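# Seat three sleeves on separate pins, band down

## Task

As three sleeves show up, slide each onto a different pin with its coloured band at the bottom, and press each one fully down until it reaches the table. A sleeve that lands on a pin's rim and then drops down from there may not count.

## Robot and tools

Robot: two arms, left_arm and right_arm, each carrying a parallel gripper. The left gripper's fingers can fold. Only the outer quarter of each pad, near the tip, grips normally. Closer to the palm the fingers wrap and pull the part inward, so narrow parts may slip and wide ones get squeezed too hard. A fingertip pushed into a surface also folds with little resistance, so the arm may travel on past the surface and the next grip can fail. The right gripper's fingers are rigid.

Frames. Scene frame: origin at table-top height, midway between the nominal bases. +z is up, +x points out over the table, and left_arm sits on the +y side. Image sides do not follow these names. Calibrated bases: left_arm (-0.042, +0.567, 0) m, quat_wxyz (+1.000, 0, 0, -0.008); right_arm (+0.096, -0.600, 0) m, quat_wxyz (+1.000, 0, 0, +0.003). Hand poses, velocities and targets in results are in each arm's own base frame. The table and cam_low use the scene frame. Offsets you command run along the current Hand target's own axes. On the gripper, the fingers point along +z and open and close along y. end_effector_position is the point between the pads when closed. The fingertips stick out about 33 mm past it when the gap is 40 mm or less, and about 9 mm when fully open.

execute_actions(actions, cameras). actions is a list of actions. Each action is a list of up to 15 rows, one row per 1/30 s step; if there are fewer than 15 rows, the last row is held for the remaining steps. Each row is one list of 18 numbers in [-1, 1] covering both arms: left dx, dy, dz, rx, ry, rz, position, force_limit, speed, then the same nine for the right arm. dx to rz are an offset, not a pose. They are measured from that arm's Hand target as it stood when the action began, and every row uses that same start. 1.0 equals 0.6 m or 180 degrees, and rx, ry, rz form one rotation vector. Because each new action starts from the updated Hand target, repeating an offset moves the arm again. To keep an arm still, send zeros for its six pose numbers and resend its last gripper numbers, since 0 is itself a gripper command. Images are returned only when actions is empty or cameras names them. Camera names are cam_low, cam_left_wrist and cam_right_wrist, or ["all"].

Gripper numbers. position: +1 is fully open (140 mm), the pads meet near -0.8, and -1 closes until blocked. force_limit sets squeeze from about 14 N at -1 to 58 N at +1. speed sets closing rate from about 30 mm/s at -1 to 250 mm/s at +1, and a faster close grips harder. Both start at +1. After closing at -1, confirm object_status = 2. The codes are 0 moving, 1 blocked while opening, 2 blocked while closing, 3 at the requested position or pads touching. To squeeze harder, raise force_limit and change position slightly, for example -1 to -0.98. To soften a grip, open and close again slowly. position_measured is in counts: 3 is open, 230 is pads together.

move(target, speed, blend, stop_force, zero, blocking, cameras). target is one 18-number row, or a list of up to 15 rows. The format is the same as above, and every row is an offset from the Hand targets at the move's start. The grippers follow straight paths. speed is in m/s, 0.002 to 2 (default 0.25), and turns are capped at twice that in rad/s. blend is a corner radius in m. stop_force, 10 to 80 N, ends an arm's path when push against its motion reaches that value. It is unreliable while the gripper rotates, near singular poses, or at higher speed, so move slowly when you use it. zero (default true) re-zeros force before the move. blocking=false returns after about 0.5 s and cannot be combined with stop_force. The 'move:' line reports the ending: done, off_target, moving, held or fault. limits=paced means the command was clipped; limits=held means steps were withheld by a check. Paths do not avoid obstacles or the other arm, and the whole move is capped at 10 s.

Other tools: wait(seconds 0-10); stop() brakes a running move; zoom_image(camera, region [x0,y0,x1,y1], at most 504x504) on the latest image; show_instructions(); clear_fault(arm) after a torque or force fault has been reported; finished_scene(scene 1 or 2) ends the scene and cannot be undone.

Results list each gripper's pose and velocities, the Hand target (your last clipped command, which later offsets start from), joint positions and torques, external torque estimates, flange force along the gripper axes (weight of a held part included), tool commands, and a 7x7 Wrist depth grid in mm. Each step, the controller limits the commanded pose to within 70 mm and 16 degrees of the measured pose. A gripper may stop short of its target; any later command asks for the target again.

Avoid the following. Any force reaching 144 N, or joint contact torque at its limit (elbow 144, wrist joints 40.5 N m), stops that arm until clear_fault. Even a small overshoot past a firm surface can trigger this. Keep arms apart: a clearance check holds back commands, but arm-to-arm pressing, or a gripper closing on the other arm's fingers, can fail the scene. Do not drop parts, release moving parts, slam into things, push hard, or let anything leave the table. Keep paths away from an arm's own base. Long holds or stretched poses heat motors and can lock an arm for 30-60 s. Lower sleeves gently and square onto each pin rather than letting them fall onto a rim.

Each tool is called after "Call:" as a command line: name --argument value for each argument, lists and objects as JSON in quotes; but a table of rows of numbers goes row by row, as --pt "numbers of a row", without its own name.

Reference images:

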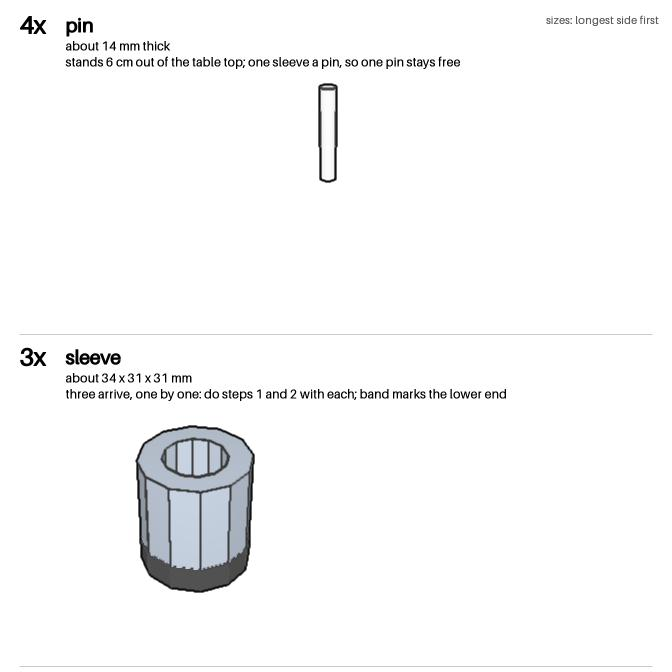

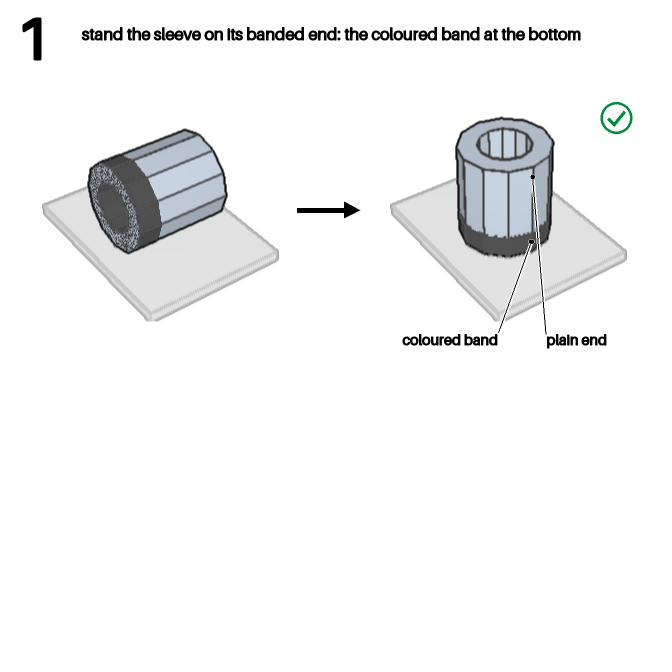

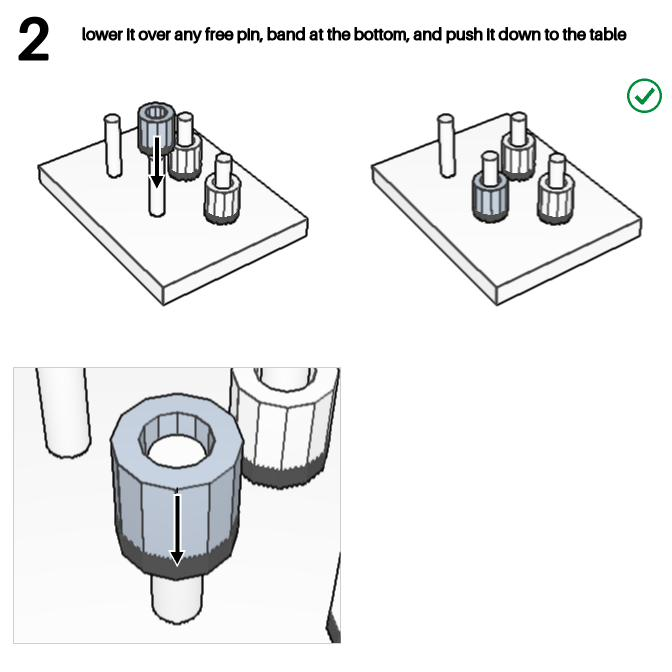

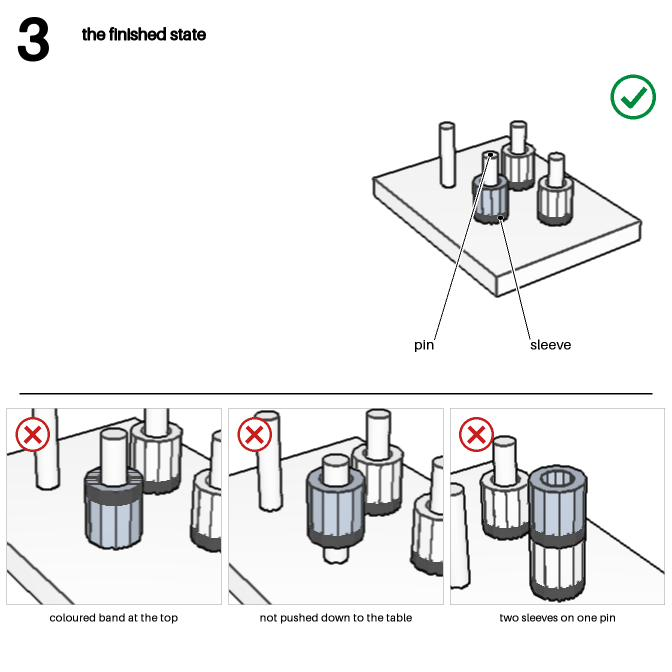

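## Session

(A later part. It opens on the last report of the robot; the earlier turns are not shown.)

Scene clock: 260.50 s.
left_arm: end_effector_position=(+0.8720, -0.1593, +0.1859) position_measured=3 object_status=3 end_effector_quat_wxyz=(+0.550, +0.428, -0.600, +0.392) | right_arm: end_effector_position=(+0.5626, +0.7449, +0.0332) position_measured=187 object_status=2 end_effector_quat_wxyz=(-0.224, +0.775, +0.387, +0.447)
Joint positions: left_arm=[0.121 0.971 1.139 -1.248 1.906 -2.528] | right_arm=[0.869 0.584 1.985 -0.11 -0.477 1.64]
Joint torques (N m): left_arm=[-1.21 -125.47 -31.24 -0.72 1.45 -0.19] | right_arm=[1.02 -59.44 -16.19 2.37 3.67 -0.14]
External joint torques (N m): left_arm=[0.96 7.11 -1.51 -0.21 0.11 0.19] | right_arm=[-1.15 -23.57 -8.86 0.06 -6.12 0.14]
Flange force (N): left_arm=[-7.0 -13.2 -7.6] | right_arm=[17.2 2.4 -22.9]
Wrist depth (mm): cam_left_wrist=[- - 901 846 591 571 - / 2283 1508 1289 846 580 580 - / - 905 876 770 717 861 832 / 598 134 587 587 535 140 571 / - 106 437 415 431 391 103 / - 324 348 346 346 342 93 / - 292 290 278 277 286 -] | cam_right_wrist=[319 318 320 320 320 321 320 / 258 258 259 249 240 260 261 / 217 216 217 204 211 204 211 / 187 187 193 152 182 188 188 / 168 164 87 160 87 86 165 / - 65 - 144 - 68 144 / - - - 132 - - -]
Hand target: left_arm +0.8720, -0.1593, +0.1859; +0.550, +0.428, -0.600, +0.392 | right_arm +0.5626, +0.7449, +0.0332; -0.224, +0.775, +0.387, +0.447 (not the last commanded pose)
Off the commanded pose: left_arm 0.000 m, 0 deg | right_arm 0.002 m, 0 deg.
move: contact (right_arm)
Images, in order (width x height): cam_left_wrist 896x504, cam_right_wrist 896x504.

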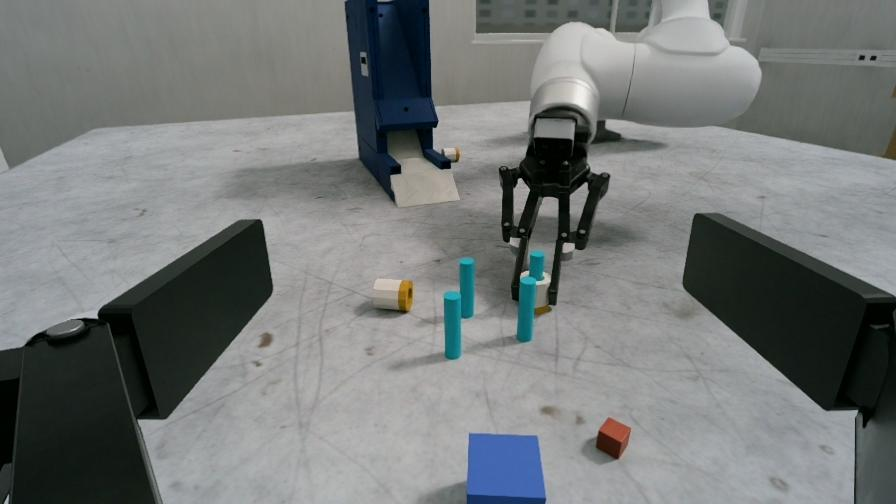

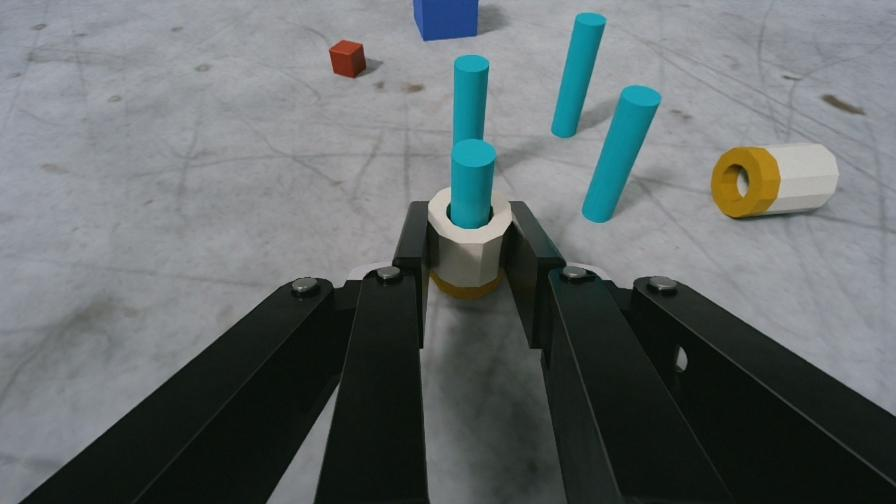

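Call:
move --pt "0 0 0 0 0 0 1 1 1 0.0014 0 -0.0008 0 0 0 -1 0 -1" --pt "0 0 0 0 0 0 1 1 1 0.0014 0 -0.0008 0 0 0 -0.3 0 -1" --pt "0 0 0 0 0 0 1 1 1 0.0014 0 -0.0508 0 0 0 -0.3 0 -1" --pt "0 0 0 0 0 0 1 1 1 0.0591 0 -0.2008 0 0 0 -0.3 0 -1" --speed '[0.02,0.02,0.08,0.3]' --blend '[0,0,0.01,0]'

Call:
move --target '[0,0,0,0,0,0,1,1,1,0.2312,0.3511,0.1477,-0.2543,-0.2627,0.4405,1,1,1]' --speed 0.4 --cameras '["cam_left_wrist","cam_right_wrist"]'

Scene clock: 301.77 s.
left_arm: end_effector_position=(+0.8720, -0.1593, +0.1859) position_measured=3 object_status=3 end_effector_quat_wxyz=(+0.550, +0.428, -0.600, +0.392) | right_arm: end_effector_position=(+0.5106, +0.6756, +0.1241) position_measured=167 object_status=3 end_effector_quat_wxyz=(-0.224, +0.775, +0.387, +0.447)
Joint positions: left_arm=[0.121 0.971 1.139 -1.248 1.906 -2.528] | right_arm=[0.86 0.357 2.128 -0.153 -0.394 1.679]
Joint torques (N m): left_arm=[-1.28 -125.18 -31.2 -0.73 1.47 -0.14] | right_arm=[1.05 -62.88 -29.9 2.86 -2.61 -0.14]
External joint torques (N m): left_arm=[1.45 6.83 -1.56 -0.18 0.09 0.14] | right_arm=[-0.94 -1.9 1.91 -0.12 0.16 0.14]
Flange force (N): left_arm=[-6.7 -12.8 -7.9] | right_arm=[-0.8 2.5 -6.3]
Wrist depth (mm): cam_left_wrist=[2827 2370 821 808 610 614 - / - 2347 1517 1310 563 1208 3150 / 932 898 879 773 790 849 843 / 601 134 585 584 583 140 567 / - 106 436 435 433 387 103 / - 324 350 347 345 341 93 / - 290 291 288 286 285 -] | cam_right_wrist=[518 518 521 539 525 529 529 / 417 422 421 425 424 422 426 / 353 350 353 352 344 360 357 / 305 304 307 288 168 305 307 / 268 87 81 269 87 87 269 / - 63 68 239 - 65 68 / - 68 - 215 - - -]
Hand target: left_arm +0.8720, -0.1593, +0.1859; +0.550, +0.428, -0.600, +0.392 | right_arm +0.5106, +0.6756, +0.1242; -0.224, +0.775, +0.387, +0.447
Off the commanded pose: left_arm 0.000 m, 0 deg | right_arm 0.000 m, 0 deg.
move: done

Scene clock: 304.77 s.
left_arm: end_effector_position=(+0.8720, -0.1593, +0.1859) position_measured=3 object_status=3 end_effector_quat_wxyz=(+0.550, +0.428, -0.600, +0.392) | right_arm: end_effector_position=(+0.7668, +0.6661, +0.1999) position_measured=3 object_status=3 end_effector_quat_wxyz=(+0.000, +0.954, -0.301, +0.000)
Joint positions: left_arm=[0.121 0.971 1.139 -1.248 1.906 -2.528] | right_arm=[0.681 0.83 0.81 0 1.502 2.863]
Joint torques (N m): left_arm=[-0.93 -125.21 -31.29 -0.71 1.47 -0.15] | right_arm=[1.47 -121.23 -45.4 4.5 -0.13 -0.18]
External joint torques (N m): left_arm=[0.8 6.63 -1.53 -0.22 0.1 0.15] | right_arm=[-1.19 0.86 2.81 -0.17 0.11 0.18]
Flange force (N): left_arm=[-6.4 -12.8 -7.2] | right_arm=[-1.3 9.2 4.2]
Wrist depth (mm): cam_left_wrist=[- 303 734 835 2796 991 4013 / - 1232 935 861 1174 1116 - / 915 873 889 792 855 855 835 / 600 135 587 579 575 140 567 / - 106 438 437 430 388 103 / - 322 348 346 346 342 93 / - 290 289 288 287 284 -] | cam_right_wrist=[297 297 298 299 297 299 299 / 312 314 315 313 313 315 314 / 334 333 332 331 334 334 335 / 352 122 355 354 354 141 354 / 87 112 381 378 376 122 92 / - 104 402 401 410 406 - / - 435 441 439 438 435 -]
Hand target: left_arm +0.8720, -0.1593, +0.1859; +0.550, +0.428, -0.600, +0.392 | right_arm +0.7668, +0.6661, +0.1999; +0.000, +0.954, -0.301, +0.000
Off the commanded pose: left_arm 0.000 m, 0 deg | right_arm 0.000 m, 0 deg.
move: done
Images, in order (width x height): cam_left_wrist 896x504, cam_right_wrist 896x504.

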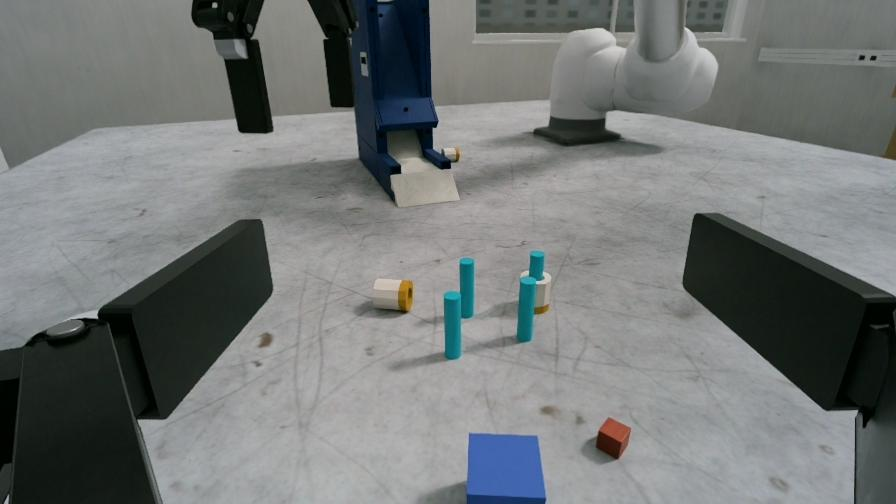

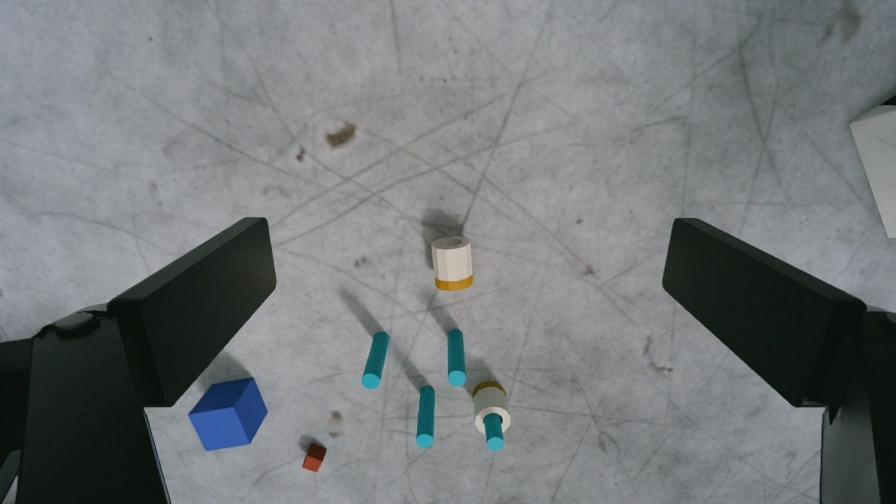

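Call:
zoom_image --camera "cam_right_wrist" --region '[407, 215, 497, 305]'

Call:
zoom_image --camera "cam_right_wrist" --region '[340, 215, 540, 465]'

Scaled by 5.600 from the camera's 896x504 image, which has a finer 1280x720 frame.

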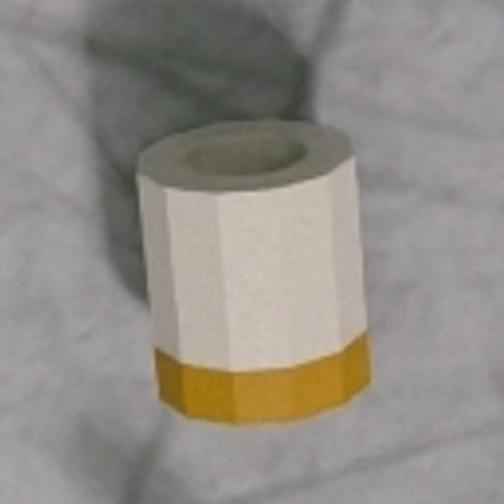

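Scaled by 2.016 from the camera's 896x504 image, which has a finer 1280x720 frame.

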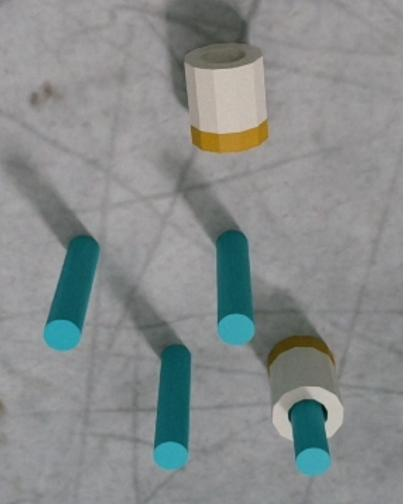

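Call:
move --pt "0 0 0 0 0 0 1 1 1 -0.0493 -0.0131 0.1837 -0.0066 -0.1666 -0.0245 -0.15 0 0" --pt "0 0 0 0 0 0 1 1 1 -0.0991 -0.0093 0.2703 -0.0066 -0.1666 -0.0245 -0.15 0 0" --pt "0 0 0 0 0 0 1 1 1 -0.0991 -0.0093 0.2703 -0.0066 -0.1666 -0.0245 -1 0 -1" --speed '[0.3,0.12,0.1]' --cameras '["cam_left_wrist","cam_right_wrist"]'

Scene clock: 339.83 s.
left_arm: end_effector_position=(+0.8720, -0.1593, +0.1859) position_measured=3 object_status=3 end_effector_quat_wxyz=(+0.550, +0.428, -0.600, +0.392) | right_arm: end_effector_position=(+0.7213, +0.7048, +0.0378) position_measured=187 object_status=0 end_effector_quat_wxyz=(-0.068, +0.932, -0.254, -0.250)
Joint positions: left_arm=[0.121 0.971 1.139 -1.248 1.906 -2.528] | right_arm=[0.59 1.014 0.837 0.468 1.54 2.619]
Joint torques (N m): left_arm=[-1.09 -125.29 -31.19 -0.71 1.48 -0.16] | right_arm=[7.11 -119.1 -37.77 5.21 -0.04 -0.08]
External joint torques (N m): left_arm=[0.87 7.16 -1.51 -0.22 0.07 0.16] | right_arm=[-7.12 -10.6 -3.09 -0.28 0.71 0.08]
Flange force (N): left_arm=[-7.0 -13.4 -7.5] | right_arm=[-2.0 10.3 -9.6]
Wrist depth (mm): cam_left_wrist=[- 347 2183 873 2827 980 - / - 370 797 1263 1174 1276 - / 918 892 407 797 867 852 852 / 594 134 427 580 579 140 572 / - 106 437 438 431 389 103 / - 323 350 346 344 342 93 / - 291 290 287 280 286 -] | cam_right_wrist=[120 120 123 123 121 124 121 / 134 137 138 138 138 139 139 / 160 161 161 156 162 162 163 / 193 194 186 147 180 195 196 / 242 220 87 170 87 86 245 / - 65 - 202 - 68 68 / - - - 501 - - -]
Hand target: left_arm +0.8720, -0.1593, +0.1859; +0.550, +0.428, -0.600, +0.392 | right_arm +0.7213, +0.7048, +0.0378; -0.068, +0.932, -0.254, -0.250
Off the commanded pose: left_arm 0.000 m, 0 deg | right_arm 0.000 m, 0 deg.
move: done
Images, in order (width x height): cam_left_wrist 896x504, cam_right_wrist 896x504.

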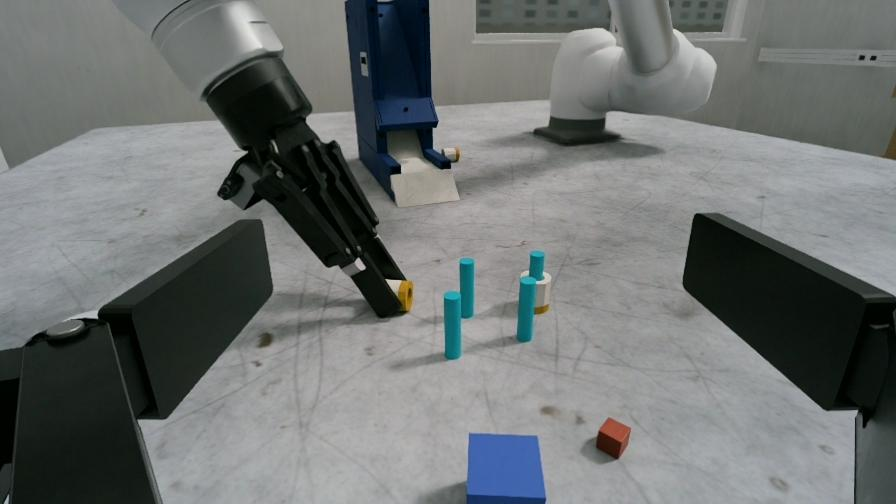

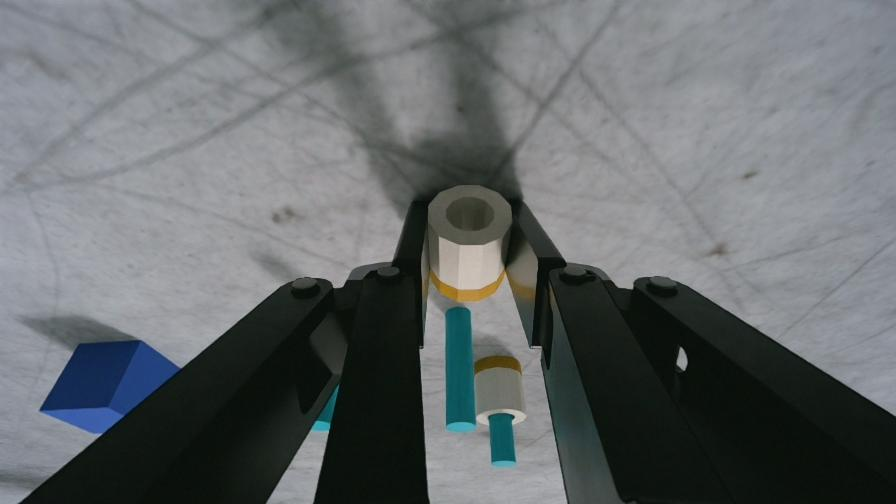

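Call:
move --pt "0 0 0 0 0 0 1 1 1 -0.1333 0 -0.2309 0 0 0 -1 0 -1" --pt "0 0 0 0 0 0 1 1 1 -0.2803 0.2277 -0.4007 0.1189 0.4196 -0.4438 -1 0 -1" --pt "0 0 0 0 0 0 1 1 1 -0.1931 -0.0951 -0.1047 0.2251 0.1619 -0.8399 -1 0 -1" --pt "0 0 0 0 0 0 1 1 1 -0.1503 -0.0951 -0.0307 0.2251 0.1619 -0.8399 -1 0 -1" --speed '[0.2,0.45,0.45,0.1]' --blend '[0.03,0.03,0,0]' --cameras '["cam_left_wrist","cam_right_wrist"]'

Call:
zoom_image --camera "cam_right_wrist" --region '[420, 170, 520, 370]'

Call:
zoom_image --camera "cam_left_wrist" --region '[402, 200, 502, 360]'

Scene clock: 356.07 s.
left_arm: end_effector_position=(+0.8720, -0.1593, +0.1859) position_measured=3 object_status=3 end_effector_quat_wxyz=(+0.550, +0.428, -0.600, +0.392) | right_arm: end_effector_position=(+0.6909, +0.7889, +0.0989) position_measured=187 object_status=2 end_effector_quat_wxyz=(-0.433, +0.433, +0.750, +0.250)
Joint positions: left_arm=[0.121 0.971 1.139 -1.248 1.906 -2.528] | right_arm=[0.539 0.931 1.119 -2.039 -1.326 2.726]
Joint torques (N m): left_arm=[-0.91 -125.16 -31.3 -0.74 1.49 -0.16] | right_arm=[1.16 -120.81 -38.06 0.74 -1.11 -0.38]
External joint torques (N m): left_arm=[0.98 6.28 -1.62 -0.18 0.08 0.15] | right_arm=[-1.04 0.93 2.21 -0.31 0.11 0.38]
Flange force (N): left_arm=[-6.1 -12.4 -7.2] | right_arm=[-1.6 -5.0 -0.4]
Wrist depth (mm): cam_left_wrist=[- 407 611 2647 2827 3190 3034 / - 499 399 843 1147 1037 3072 / 922 821 371 773 867 852 849 / 601 135 547 374 572 140 568 / - 106 439 428 428 389 103 / - 325 348 348 326 342 93 / - 290 290 278 276 283 -] | cam_right_wrist=[465 465 470 465 466 465 467 / 378 377 378 376 381 374 376 / 315 317 317 314 308 316 314 / 272 272 271 151 263 272 270 / 238 239 87 192 87 86 238 / - 65 - 207 - 68 208 / - - - 191 - - -]
Hand target: left_arm +0.8720, -0.1593, +0.1859; +0.550, +0.428, -0.600, +0.392 | right_arm +0.6909, +0.7889, +0.0988; -0.433, +0.433, +0.750, +0.250
Off the commanded pose: left_arm 0.000 m, 0 deg | right_arm 0.000 m, 0 deg.
move: done; limits=paced
Images, in order (width x height): cam_left_wrist 896x504, cam_right_wrist 896x504.

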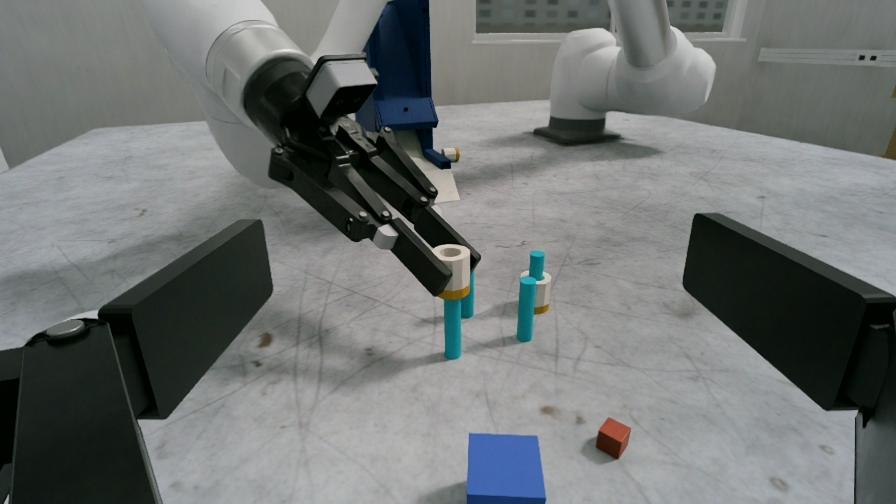

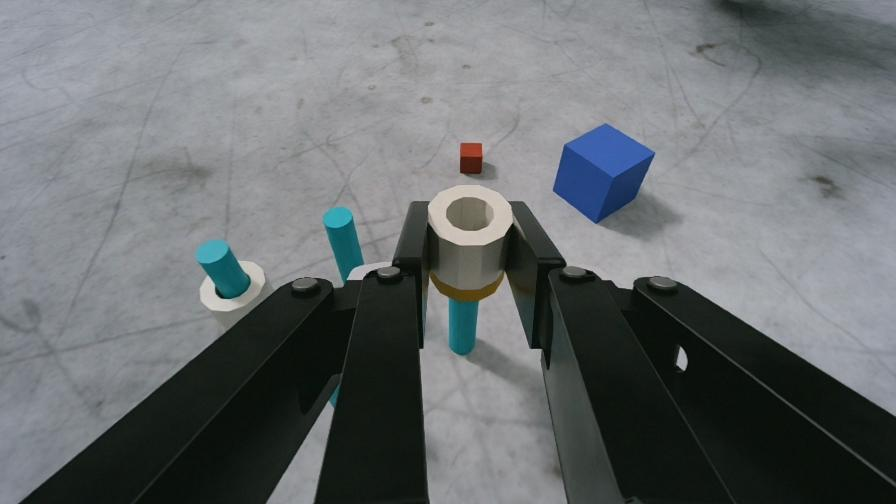

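Scaled by 2.520 from the camera's 896x504 image, which has a finer 1280x720 frame.

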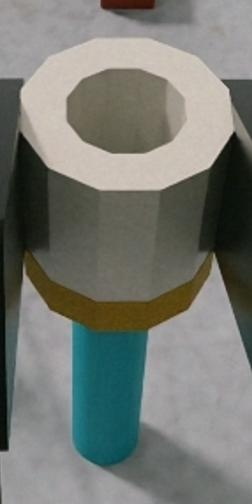

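Scaled by 3.150 from the camera's 896x504 image, which has a finer 1280x720 frame.

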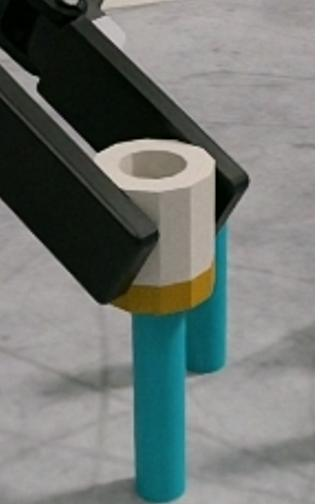

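Call:
move --target '[0,0,0,0,0,0,1,1,1,-0.0963,0,0.0565,0,0,0,-1,0,-1]' --speed 0.03 --stop_force 15 --cameras '["cam_left_wrist","cam_right_wrist"]'

Scene clock: 393.43 s.
left_arm: end_effector_position=(+0.8720, -0.1593, +0.1859) position_measured=3 object_status=3 end_effector_quat_wxyz=(+0.550, +0.428, -0.600, +0.392) | right_arm: end_effector_position=(+0.6906, +0.7893, +0.0342) position_measured=187 object_status=2 end_effector_quat_wxyz=(-0.433, +0.433, +0.750, +0.250)
Joint positions: left_arm=[0.121 0.971 1.139 -1.248 1.906 -2.528] | right_arm=[0.539 0.988 1.136 -2.021 -1.293 2.658]
Joint torques (N m): left_arm=[-1.42 -125.05 -31.34 -0.73 1.43 -0.14] | right_arm=[1.5 -78.02 -21.41 3.85 -1.34 -0.1]
External joint torques (N m): left_arm=[1.28 6.49 -1.48 -0.2 0.13 0.14] | right_arm=[-1.46 -44.2 -13.03 -3.38 0.19 0.09]
Flange force (N): left_arm=[-6.3 -12.3 -7.5] | right_arm=[36.3 -24.3 -25.5]
Wrist depth (mm): cam_left_wrist=[- 463 630 792 1101 3231 3317 / 2304 440 630 864 1232 1244 2145 / 908 810 421 803 855 852 832 / 601 135 398 540 577 140 562 / - 106 417 394 431 391 103 / - 322 350 345 347 331 93 / - 290 290 280 286 286 -] | cam_right_wrist=[320 320 319 321 339 320 319 / 258 261 250 259 248 250 259 / 218 167 218 205 218 218 218 / 188 177 187 152 182 188 187 / 168 165 87 160 87 86 165 / - 65 - 144 - 68 144 / - - - 132 - - -]
Hand target: left_arm +0.8720, -0.1593, +0.1859; +0.550, +0.428, -0.600, +0.392 | right_arm +0.6907, +0.7893, +0.0342; -0.433, +0.433, +0.750, +0.250 (not the last commanded pose)
Off the commanded pose: left_arm 0.000 m, 0 deg | right_arm 0.002 m, 0 deg.
move: contact (right_arm)
Images, in order (width x height): cam_left_wrist 896x504, cam_right_wrist 896x504.

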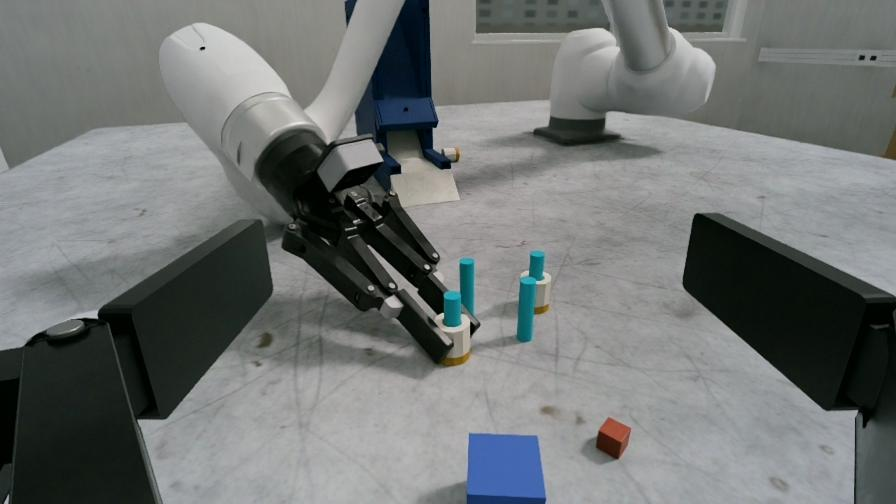

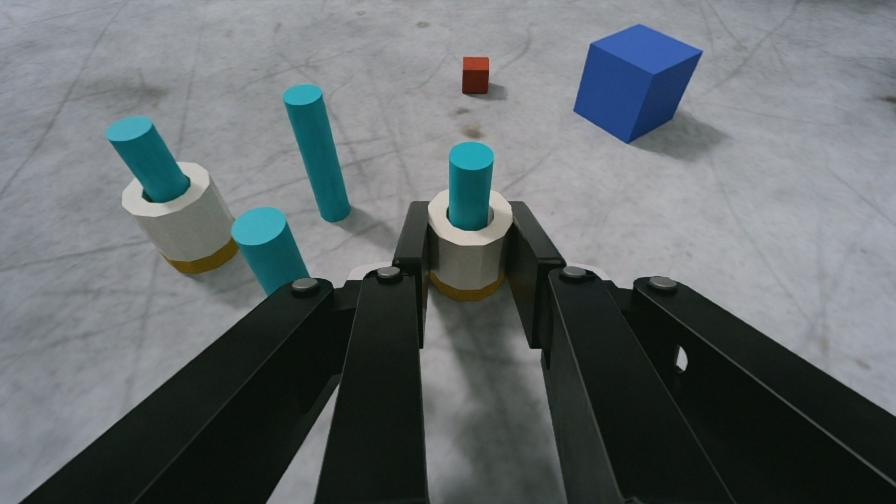

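Call:
move --pt "0 0 0 0 0 0 1 1 1 0.0014 0 -0.0008 0 0 0 -1 0 -1" --pt "0 0 0 0 0 0 1 1 1 0.0014 0 -0.0008 0 0 0 -0.4 0 -1" --pt "0 0 0 0 0 0 1 1 1 0.0014 0 -0.0508 0 0 0 -0.4 0 -1" --pt "0 0 0 0 0 0 1 1 1 0.0591 0 -0.2008 0 0 0 -0.4 0 -1" --speed '[0.02,0.02,0.08,0.3]' --blend '[0,0,0.01,0]'

Call:
move --pt "0 0 0 0 0 0 1 1 1 0.2818 -0.4163 -0.0947 0.1540 -0.3082 -0.2667 -0.4 0 -1" --pt "0 0 0 0 0 0 1 1 1 0.1587 -0.7563 -0.2413 0.1540 -0.3082 -0.2667 -0.4 0 -1" --pt "0 0 0 0 0 0 1 1 1 -0.1393 -0.9977 -0.4907 0.1540 -0.3082 -0.2667 -0.4 0 -1" --speed '[0.45,0.45,0.35]' --blend '[0.05,0.05,0]' --cameras '["all"]'

Scene clock: 471.83 s.
left_arm: end_effector_position=(+0.8720, -0.1593, +0.1859) position_measured=3 object_status=3 end_effector_quat_wxyz=(+0.550, +0.428, -0.600, +0.392) | right_arm: end_effector_position=(+0.7339, +0.7144, +0.1251) position_measured=179 object_status=3 end_effector_quat_wxyz=(-0.433, +0.433, +0.750, +0.250)
Joint positions: left_arm=[0.121 0.971 1.139 -1.248 1.906 -2.528] | right_arm=[0.452 0.909 1.11 -2.076 -1.409 2.717]
Joint torques (N m): left_arm=[-1.21 -125.26 -31.31 -0.72 1.46 -0.16] | right_arm=[1.64 -120.01 -38.92 0.43 -1.29 -0.18]
External joint torques (N m): left_arm=[1.51 6.15 -1.66 -0.19 0.11 0.16] | right_arm=[-1.34 0.18 2.34 -0.11 0.26 0.18]
Flange force (N): left_arm=[-6.0 -12.2 -7.7] | right_arm=[-1.4 -7.2 -0.2]
Wrist depth (mm): cam_left_wrist=[- 437 648 876 1072 3456 - / 2283 452 436 1263 1147 1037 - / 915 911 418 792 855 849 832 / 600 135 547 581 580 140 527 / - 106 436 432 433 387 103 / - 324 349 348 345 340 93 / - 288 289 279 278 283 -] | cam_right_wrist=[523 528 527 520 521 522 522 / 422 424 425 422 439 426 425 / 353 352 343 355 354 355 353 / 306 306 299 289 296 306 304 / 267 87 87 260 87 86 268 / - 65 - 239 - 67 69 / - - - 215 - - -]
Hand target: left_arm +0.8720, -0.1593, +0.1859; +0.550, +0.428, -0.600, +0.392 | right_arm +0.7340, +0.7143, +0.1252; -0.433, +0.433, +0.750, +0.250
Off the commanded pose: left_arm 0.000 m, 0 deg | right_arm 0.000 m, 0 deg.
move: done

Scene clock: 475.37 s.
left_arm: end_effector_position=(+0.8720, -0.1593, +0.1859) position_measured=3 object_status=3 end_effector_quat_wxyz=(+0.550, +0.428, -0.600, +0.392) | right_arm: end_effector_position=(+0.3637, +0.1582, +0.2004) position_measured=179 object_status=3 end_effector_quat_wxyz=(+0.000, +0.061, +0.998, +0.000)
Joint positions: left_arm=[0.121 0.971 1.139 -1.248 1.906 -2.528] | right_arm=[0.323 -0.186 2.179 -3.142 -1.15 2.015]
Joint torques (N m): left_arm=[-0.99 -125.09 -31.23 -0.69 1.46 -0.15] | right_arm=[1.45 -18.25 -41.23 -3.71 -0.21 0.02]
External joint torques (N m): left_arm=[0.98 6.29 -1.66 -0.24 0.11 0.15] | right_arm=[-1.47 -1.09 2.57 -0.25 0.15 -0.02]
Flange force (N): left_arm=[-6.1 -12.6 -7.3] | right_arm=[3.1 -6.2 2.9]
Wrist depth (mm): cam_left_wrist=[- - 2619 876 2827 946 - / 2145 1626 1375 876 1174 1157 - / 908 905 935 782 889 858 832 / 600 135 585 595 577 140 562 / - 106 437 434 429 - 103 / - 324 347 348 345 341 93 / - 290 289 289 276 285 -] | cam_right_wrist=[302 302 301 303 300 302 300 / 317 318 319 317 319 318 319 / 336 336 336 335 338 336 337 / 355 359 354 346 347 357 357 / 380 82 87 374 87 87 379 / - 65 - 300 - 67 68 / - - - 252 - - -]
Hand target: left_arm +0.8720, -0.1593, +0.1859; +0.550, +0.428, -0.600, +0.392 | right_arm +0.3637, +0.1582, +0.2004; +0.000, +0.061, +0.998, +0.000
Off the commanded pose: left_arm 0.000 m, 0 deg | right_arm 0.000 m, 0 deg.
move: done; limits=paced

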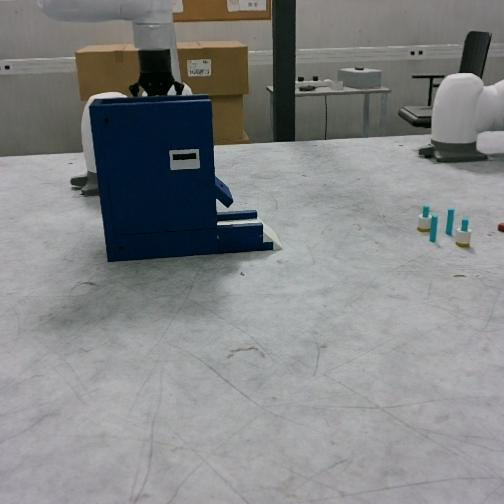

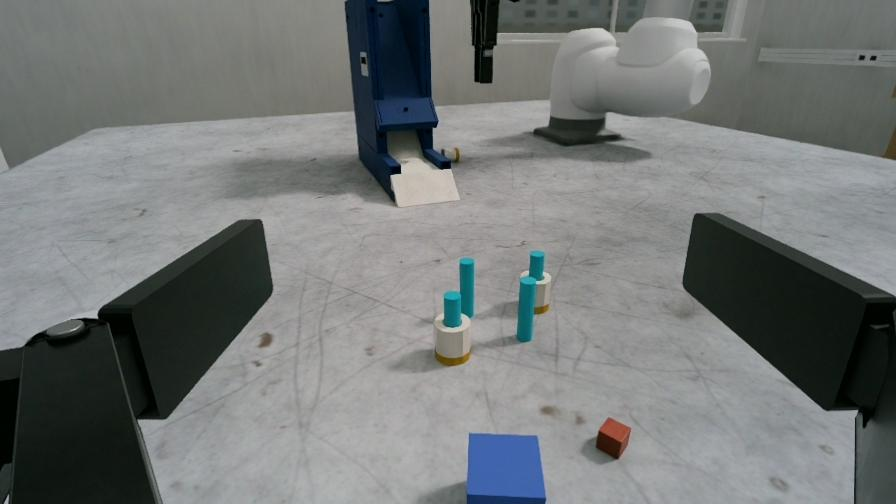

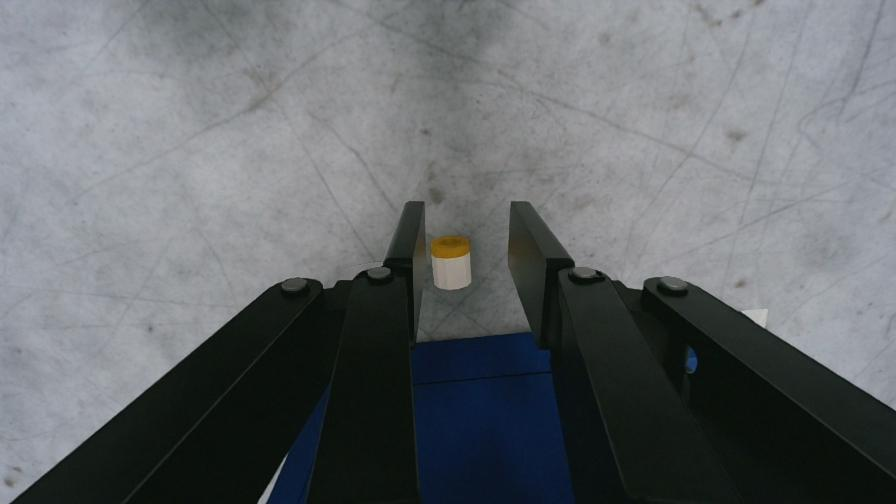

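Call:
zoom_image --camera "cam_right_wrist" --region '[411, 222, 491, 302]'

Scaled by 6.300 from the camera's 896x504 image, which has a finer 1280x720 frame.

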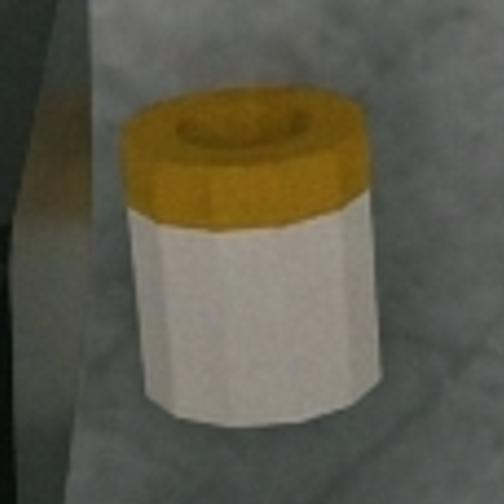

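Call:
move --pt "0 0 0 0 0 0 1 1 1 -0.0907 -0.0115 0.1703 -0.0028 -0.0833 -0.0209 -0.15 0 0" --pt "0 0 0 0 0 0 1 1 1 -0.1167 -0.0098 0.2670 -0.0028 -0.0833 -0.0209 -0.15 0 0" --pt "0 0 0 0 0 0 1 1 1 -0.1167 -0.0098 0.2670 -0.0028 -0.0833 -0.0209 -1 0 -1" --speed '[0.2,0.1,0.1]' --cameras '["all"]'

Scene clock: 537.20 s.
left_arm: end_effector_position=(+0.8720, -0.1593, +0.1859) position_measured=3 object_status=3 end_effector_quat_wxyz=(+0.550, +0.428, -0.600, +0.392) | right_arm: end_effector_position=(+0.4324, +0.1439, +0.0401) position_measured=187 object_status=0 end_effector_quat_wxyz=(+0.130, +0.027, +0.991, -0.004)
Joint positions: left_arm=[0.121 0.971 1.139 -1.248 1.906 -2.528] | right_arm=[0.313 -0.005 2.402 -3.334 -0.508 2.096]
Joint torques (N m): left_arm=[-1.2 -125.07 -31.2 -0.74 1.47 -0.18] | right_arm=[-0.34 -12.98 -25.88 -2.82 2.69 -0.12]
External joint torques (N m): left_arm=[1.06 6.29 -1.68 -0.19 0.09 0.18] | right_arm=[0.17 -16.35 -4.19 -0.25 -2.11 0.12]
Flange force (N): left_arm=[-6.2 -12.6 -7.4] | right_arm=[8.2 -7.0 -41.2]
Wrist depth (mm): cam_left_wrist=[- - 838 864 1111 968 3034 / 2647 1430 1276 908 1147 991 - / 915 1007 876 795 867 855 849 / 597 126 580 580 569 140 572 / - 106 435 436 431 389 103 / - 323 349 348 344 340 93 / - 291 288 279 277 284 -] | cam_right_wrist=[140 140 140 140 140 140 141 / 154 153 153 153 153 154 154 / 170 170 170 164 170 170 170 / 190 190 185 153 182 191 191 / 215 205 87 209 87 87 210 / - 65 - 194 - 68 68 / - - - 172 - - -]
Hand target: left_arm +0.8720, -0.1593, +0.1859; +0.550, +0.428, -0.600, +0.392 | right_arm +0.4324, +0.1439, +0.0401; +0.130, +0.027, +0.991, -0.004
Off the commanded pose: left_arm 0.000 m, 0 deg | right_arm 0.000 m, 0 deg.
move: done

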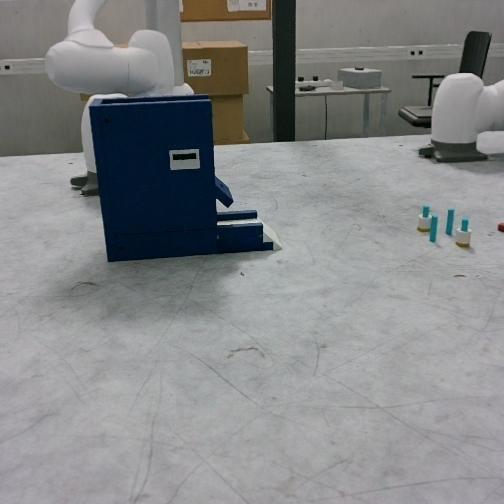

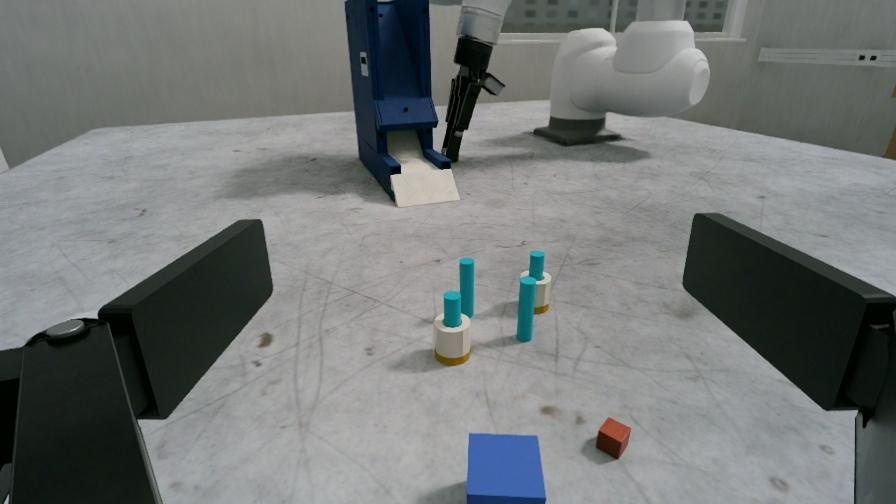

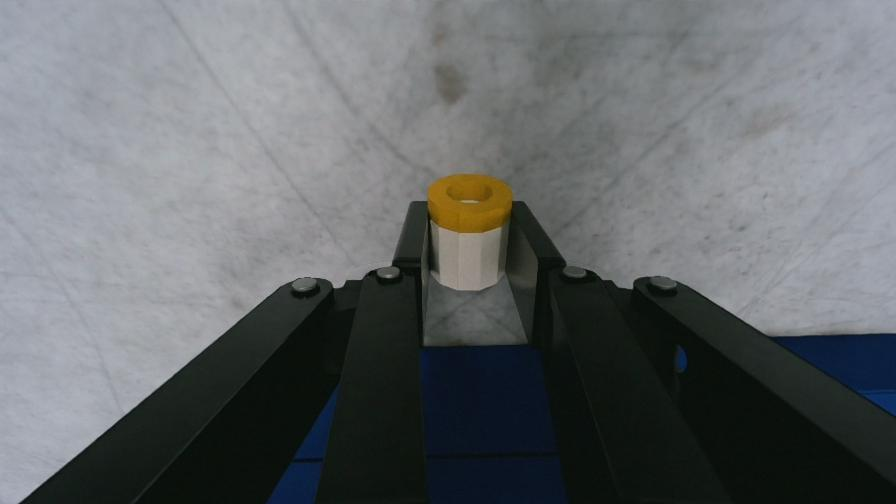

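Call:
move --pt "0 0 0 0 0 0 1 1 1 -0.0259 0 -0.0966 0 0 0 -1 0 -1" --pt "0 0 0 0 0 0 1 1 1 -0.0178 0.4564 -0.3747 -0.0886 0 -0.3306 -1 0 -1" --pt "0 0 0 0 0 0 1 1 1 -0.0688 0.7212 -0.0848 -0.1772 0 -0.6612 -1 0 -1" --pt "0 0 0 0 0 0 1 1 1 -0.0453 0.7212 0.0030 -0.1772 0 -0.6612 -1 0 -1" --speed '[0.1,0.4,0.4,0.1]' --blend '[0.02,0.05,0.01,0]'

Call:
move --target '[0,0,0,0,0,0,1,1,1,0.0037,0,0.0137,0,0,0,-1,0,-1]' --speed 0.01 --stop_force 10 --cameras '["all"]'

Scene clock: 569.60 s.
left_arm: end_effector_position=(+0.8720, -0.1593, +0.1859) position_measured=3 object_status=3 end_effector_quat_wxyz=(+0.550, +0.428, -0.600, +0.392) | right_arm: end_effector_position=(+0.4829, +0.5745, +0.0454) position_measured=187 object_status=2 end_effector_quat_wxyz=(-0.065, +0.859, -0.495, -0.113)
Joint positions: left_arm=[0.121 0.971 1.139 -1.248 1.906 -2.528] | right_arm=[0.712 0.469 1.753 -2.81 -0.898 -0.018]
Joint torques (N m): left_arm=[-1.3 -124.99 -31.17 -0.74 1.49 -0.19] | right_arm=[1.2 -80.48 -35.22 -2.55 -0.35 -0.32]
External joint torques (N m): left_arm=[1.41 7.3 -1.4 -0.17 0.06 0.19] | right_arm=[-0.89 -0.87 1.81 -0.22 0.33 0.32]
Flange force (N): left_arm=[-7.2 -12.9 -7.9] | right_arm=[1.9 4.8 0.0]
Wrist depth (mm): cam_left_wrist=[- - - 653 972 932 2513 / 2242 1367 1316 795 1141 1126 2765 / 918 905 892 785 787 775 852 / 602 135 585 584 577 139 569 / - 106 439 422 429 388 103 / - 322 347 345 344 340 93 / - 291 288 288 287 286 -] | cam_right_wrist=[144 144 144 144 144 144 145 / 157 157 158 158 157 158 158 / 174 174 175 167 175 175 175 / 195 195 191 152 187 195 197 / 221 210 87 215 87 86 223 / - 65 - 248 - 68 68 / - - - 302 - - -]
Hand target: left_arm +0.8720, -0.1593, +0.1859; +0.550, +0.428, -0.600, +0.392 | right_arm +0.4829, +0.5745, +0.0454; -0.065, +0.859, -0.495, -0.113
Off the commanded pose: left_arm 0.000 m, 0 deg | right_arm 0.000 m, 0 deg.
move: done

Scene clock: 570.63 s.
left_arm: end_effector_position=(+0.8720, -0.1593, +0.1859) position_measured=3 object_status=3 end_effector_quat_wxyz=(+0.550, +0.428, -0.600, +0.392) | right_arm: end_effector_position=(+0.4829, +0.5745, +0.0412) position_measured=187 object_status=2 end_effector_quat_wxyz=(-0.065, +0.859, -0.495, -0.113)
Joint positions: left_arm=[0.121 0.971 1.139 -1.248 1.906 -2.528] | right_arm=[0.712 0.474 1.755 -2.808 -0.891 -0.021]
Joint torques (N m): left_arm=[-1.14 -125.33 -31.27 -0.73 1.47 -0.18] | right_arm=[2.14 -64.21 -29.3 -2.82 2.26 -0.03]
External joint torques (N m): left_arm=[0.6 7.09 -1.47 -0.21 0.09 0.18] | right_arm=[-2.33 -16.78 -3.76 0.07 -2.27 0.03]
Flange force (N): left_arm=[-6.9 -13.3 -7.1] | right_arm=[0.6 11.0 -23.6]
Wrist depth (mm): cam_left_wrist=[- 2765 2416 600 2927 1007 3034 / 1944 2439 1481 805 1063 1072 - / 905 908 876 770 792 780 841 / 598 135 585 581 575 140 562 / - 106 438 435 430 389 103 / - 324 348 348 346 342 93 / - 290 290 289 286 283 -] | cam_right_wrist=[140 140 140 140 140 141 140 / 153 153 154 153 154 154 155 / 169 169 170 164 171 170 172 / 189 189 185 153 182 191 191 / 214 204 87 210 87 86 217 / - 65 - 242 - 68 237 / - - - 294 - - -]
Hand target: left_arm +0.8720, -0.1593, +0.1859; +0.550, +0.428, -0.600, +0.392 | right_arm +0.4829, +0.5745, +0.0411; -0.065, +0.859, -0.495, -0.113 (not the last commanded pose)
Off the commanded pose: left_arm 0.000 m, 0 deg | right_arm 0.004 m, 0 deg.
move: contact (right_arm)

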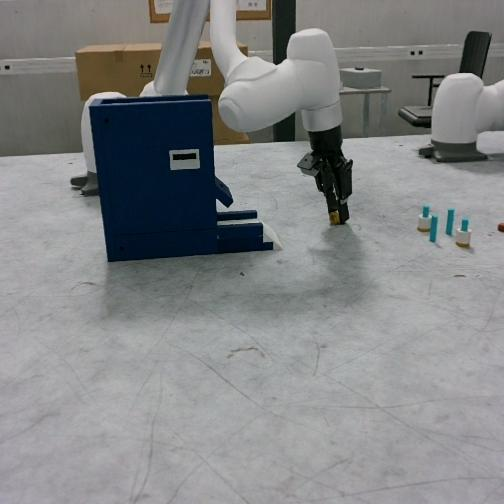

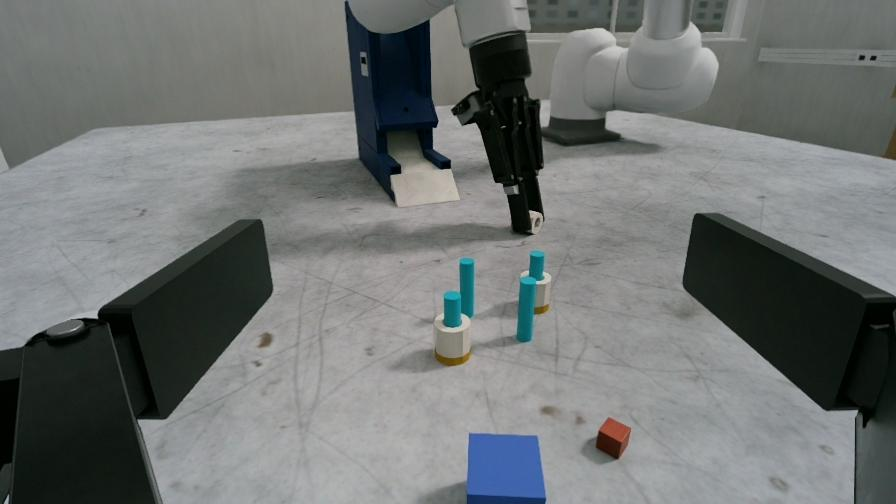

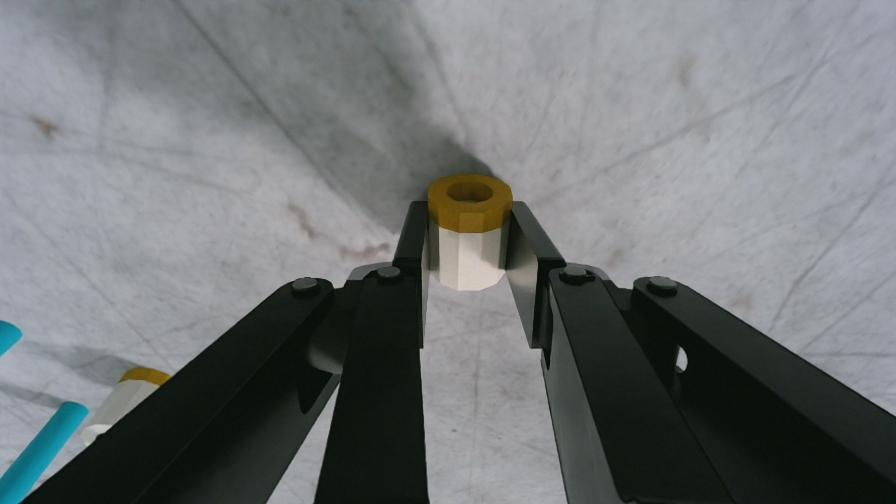

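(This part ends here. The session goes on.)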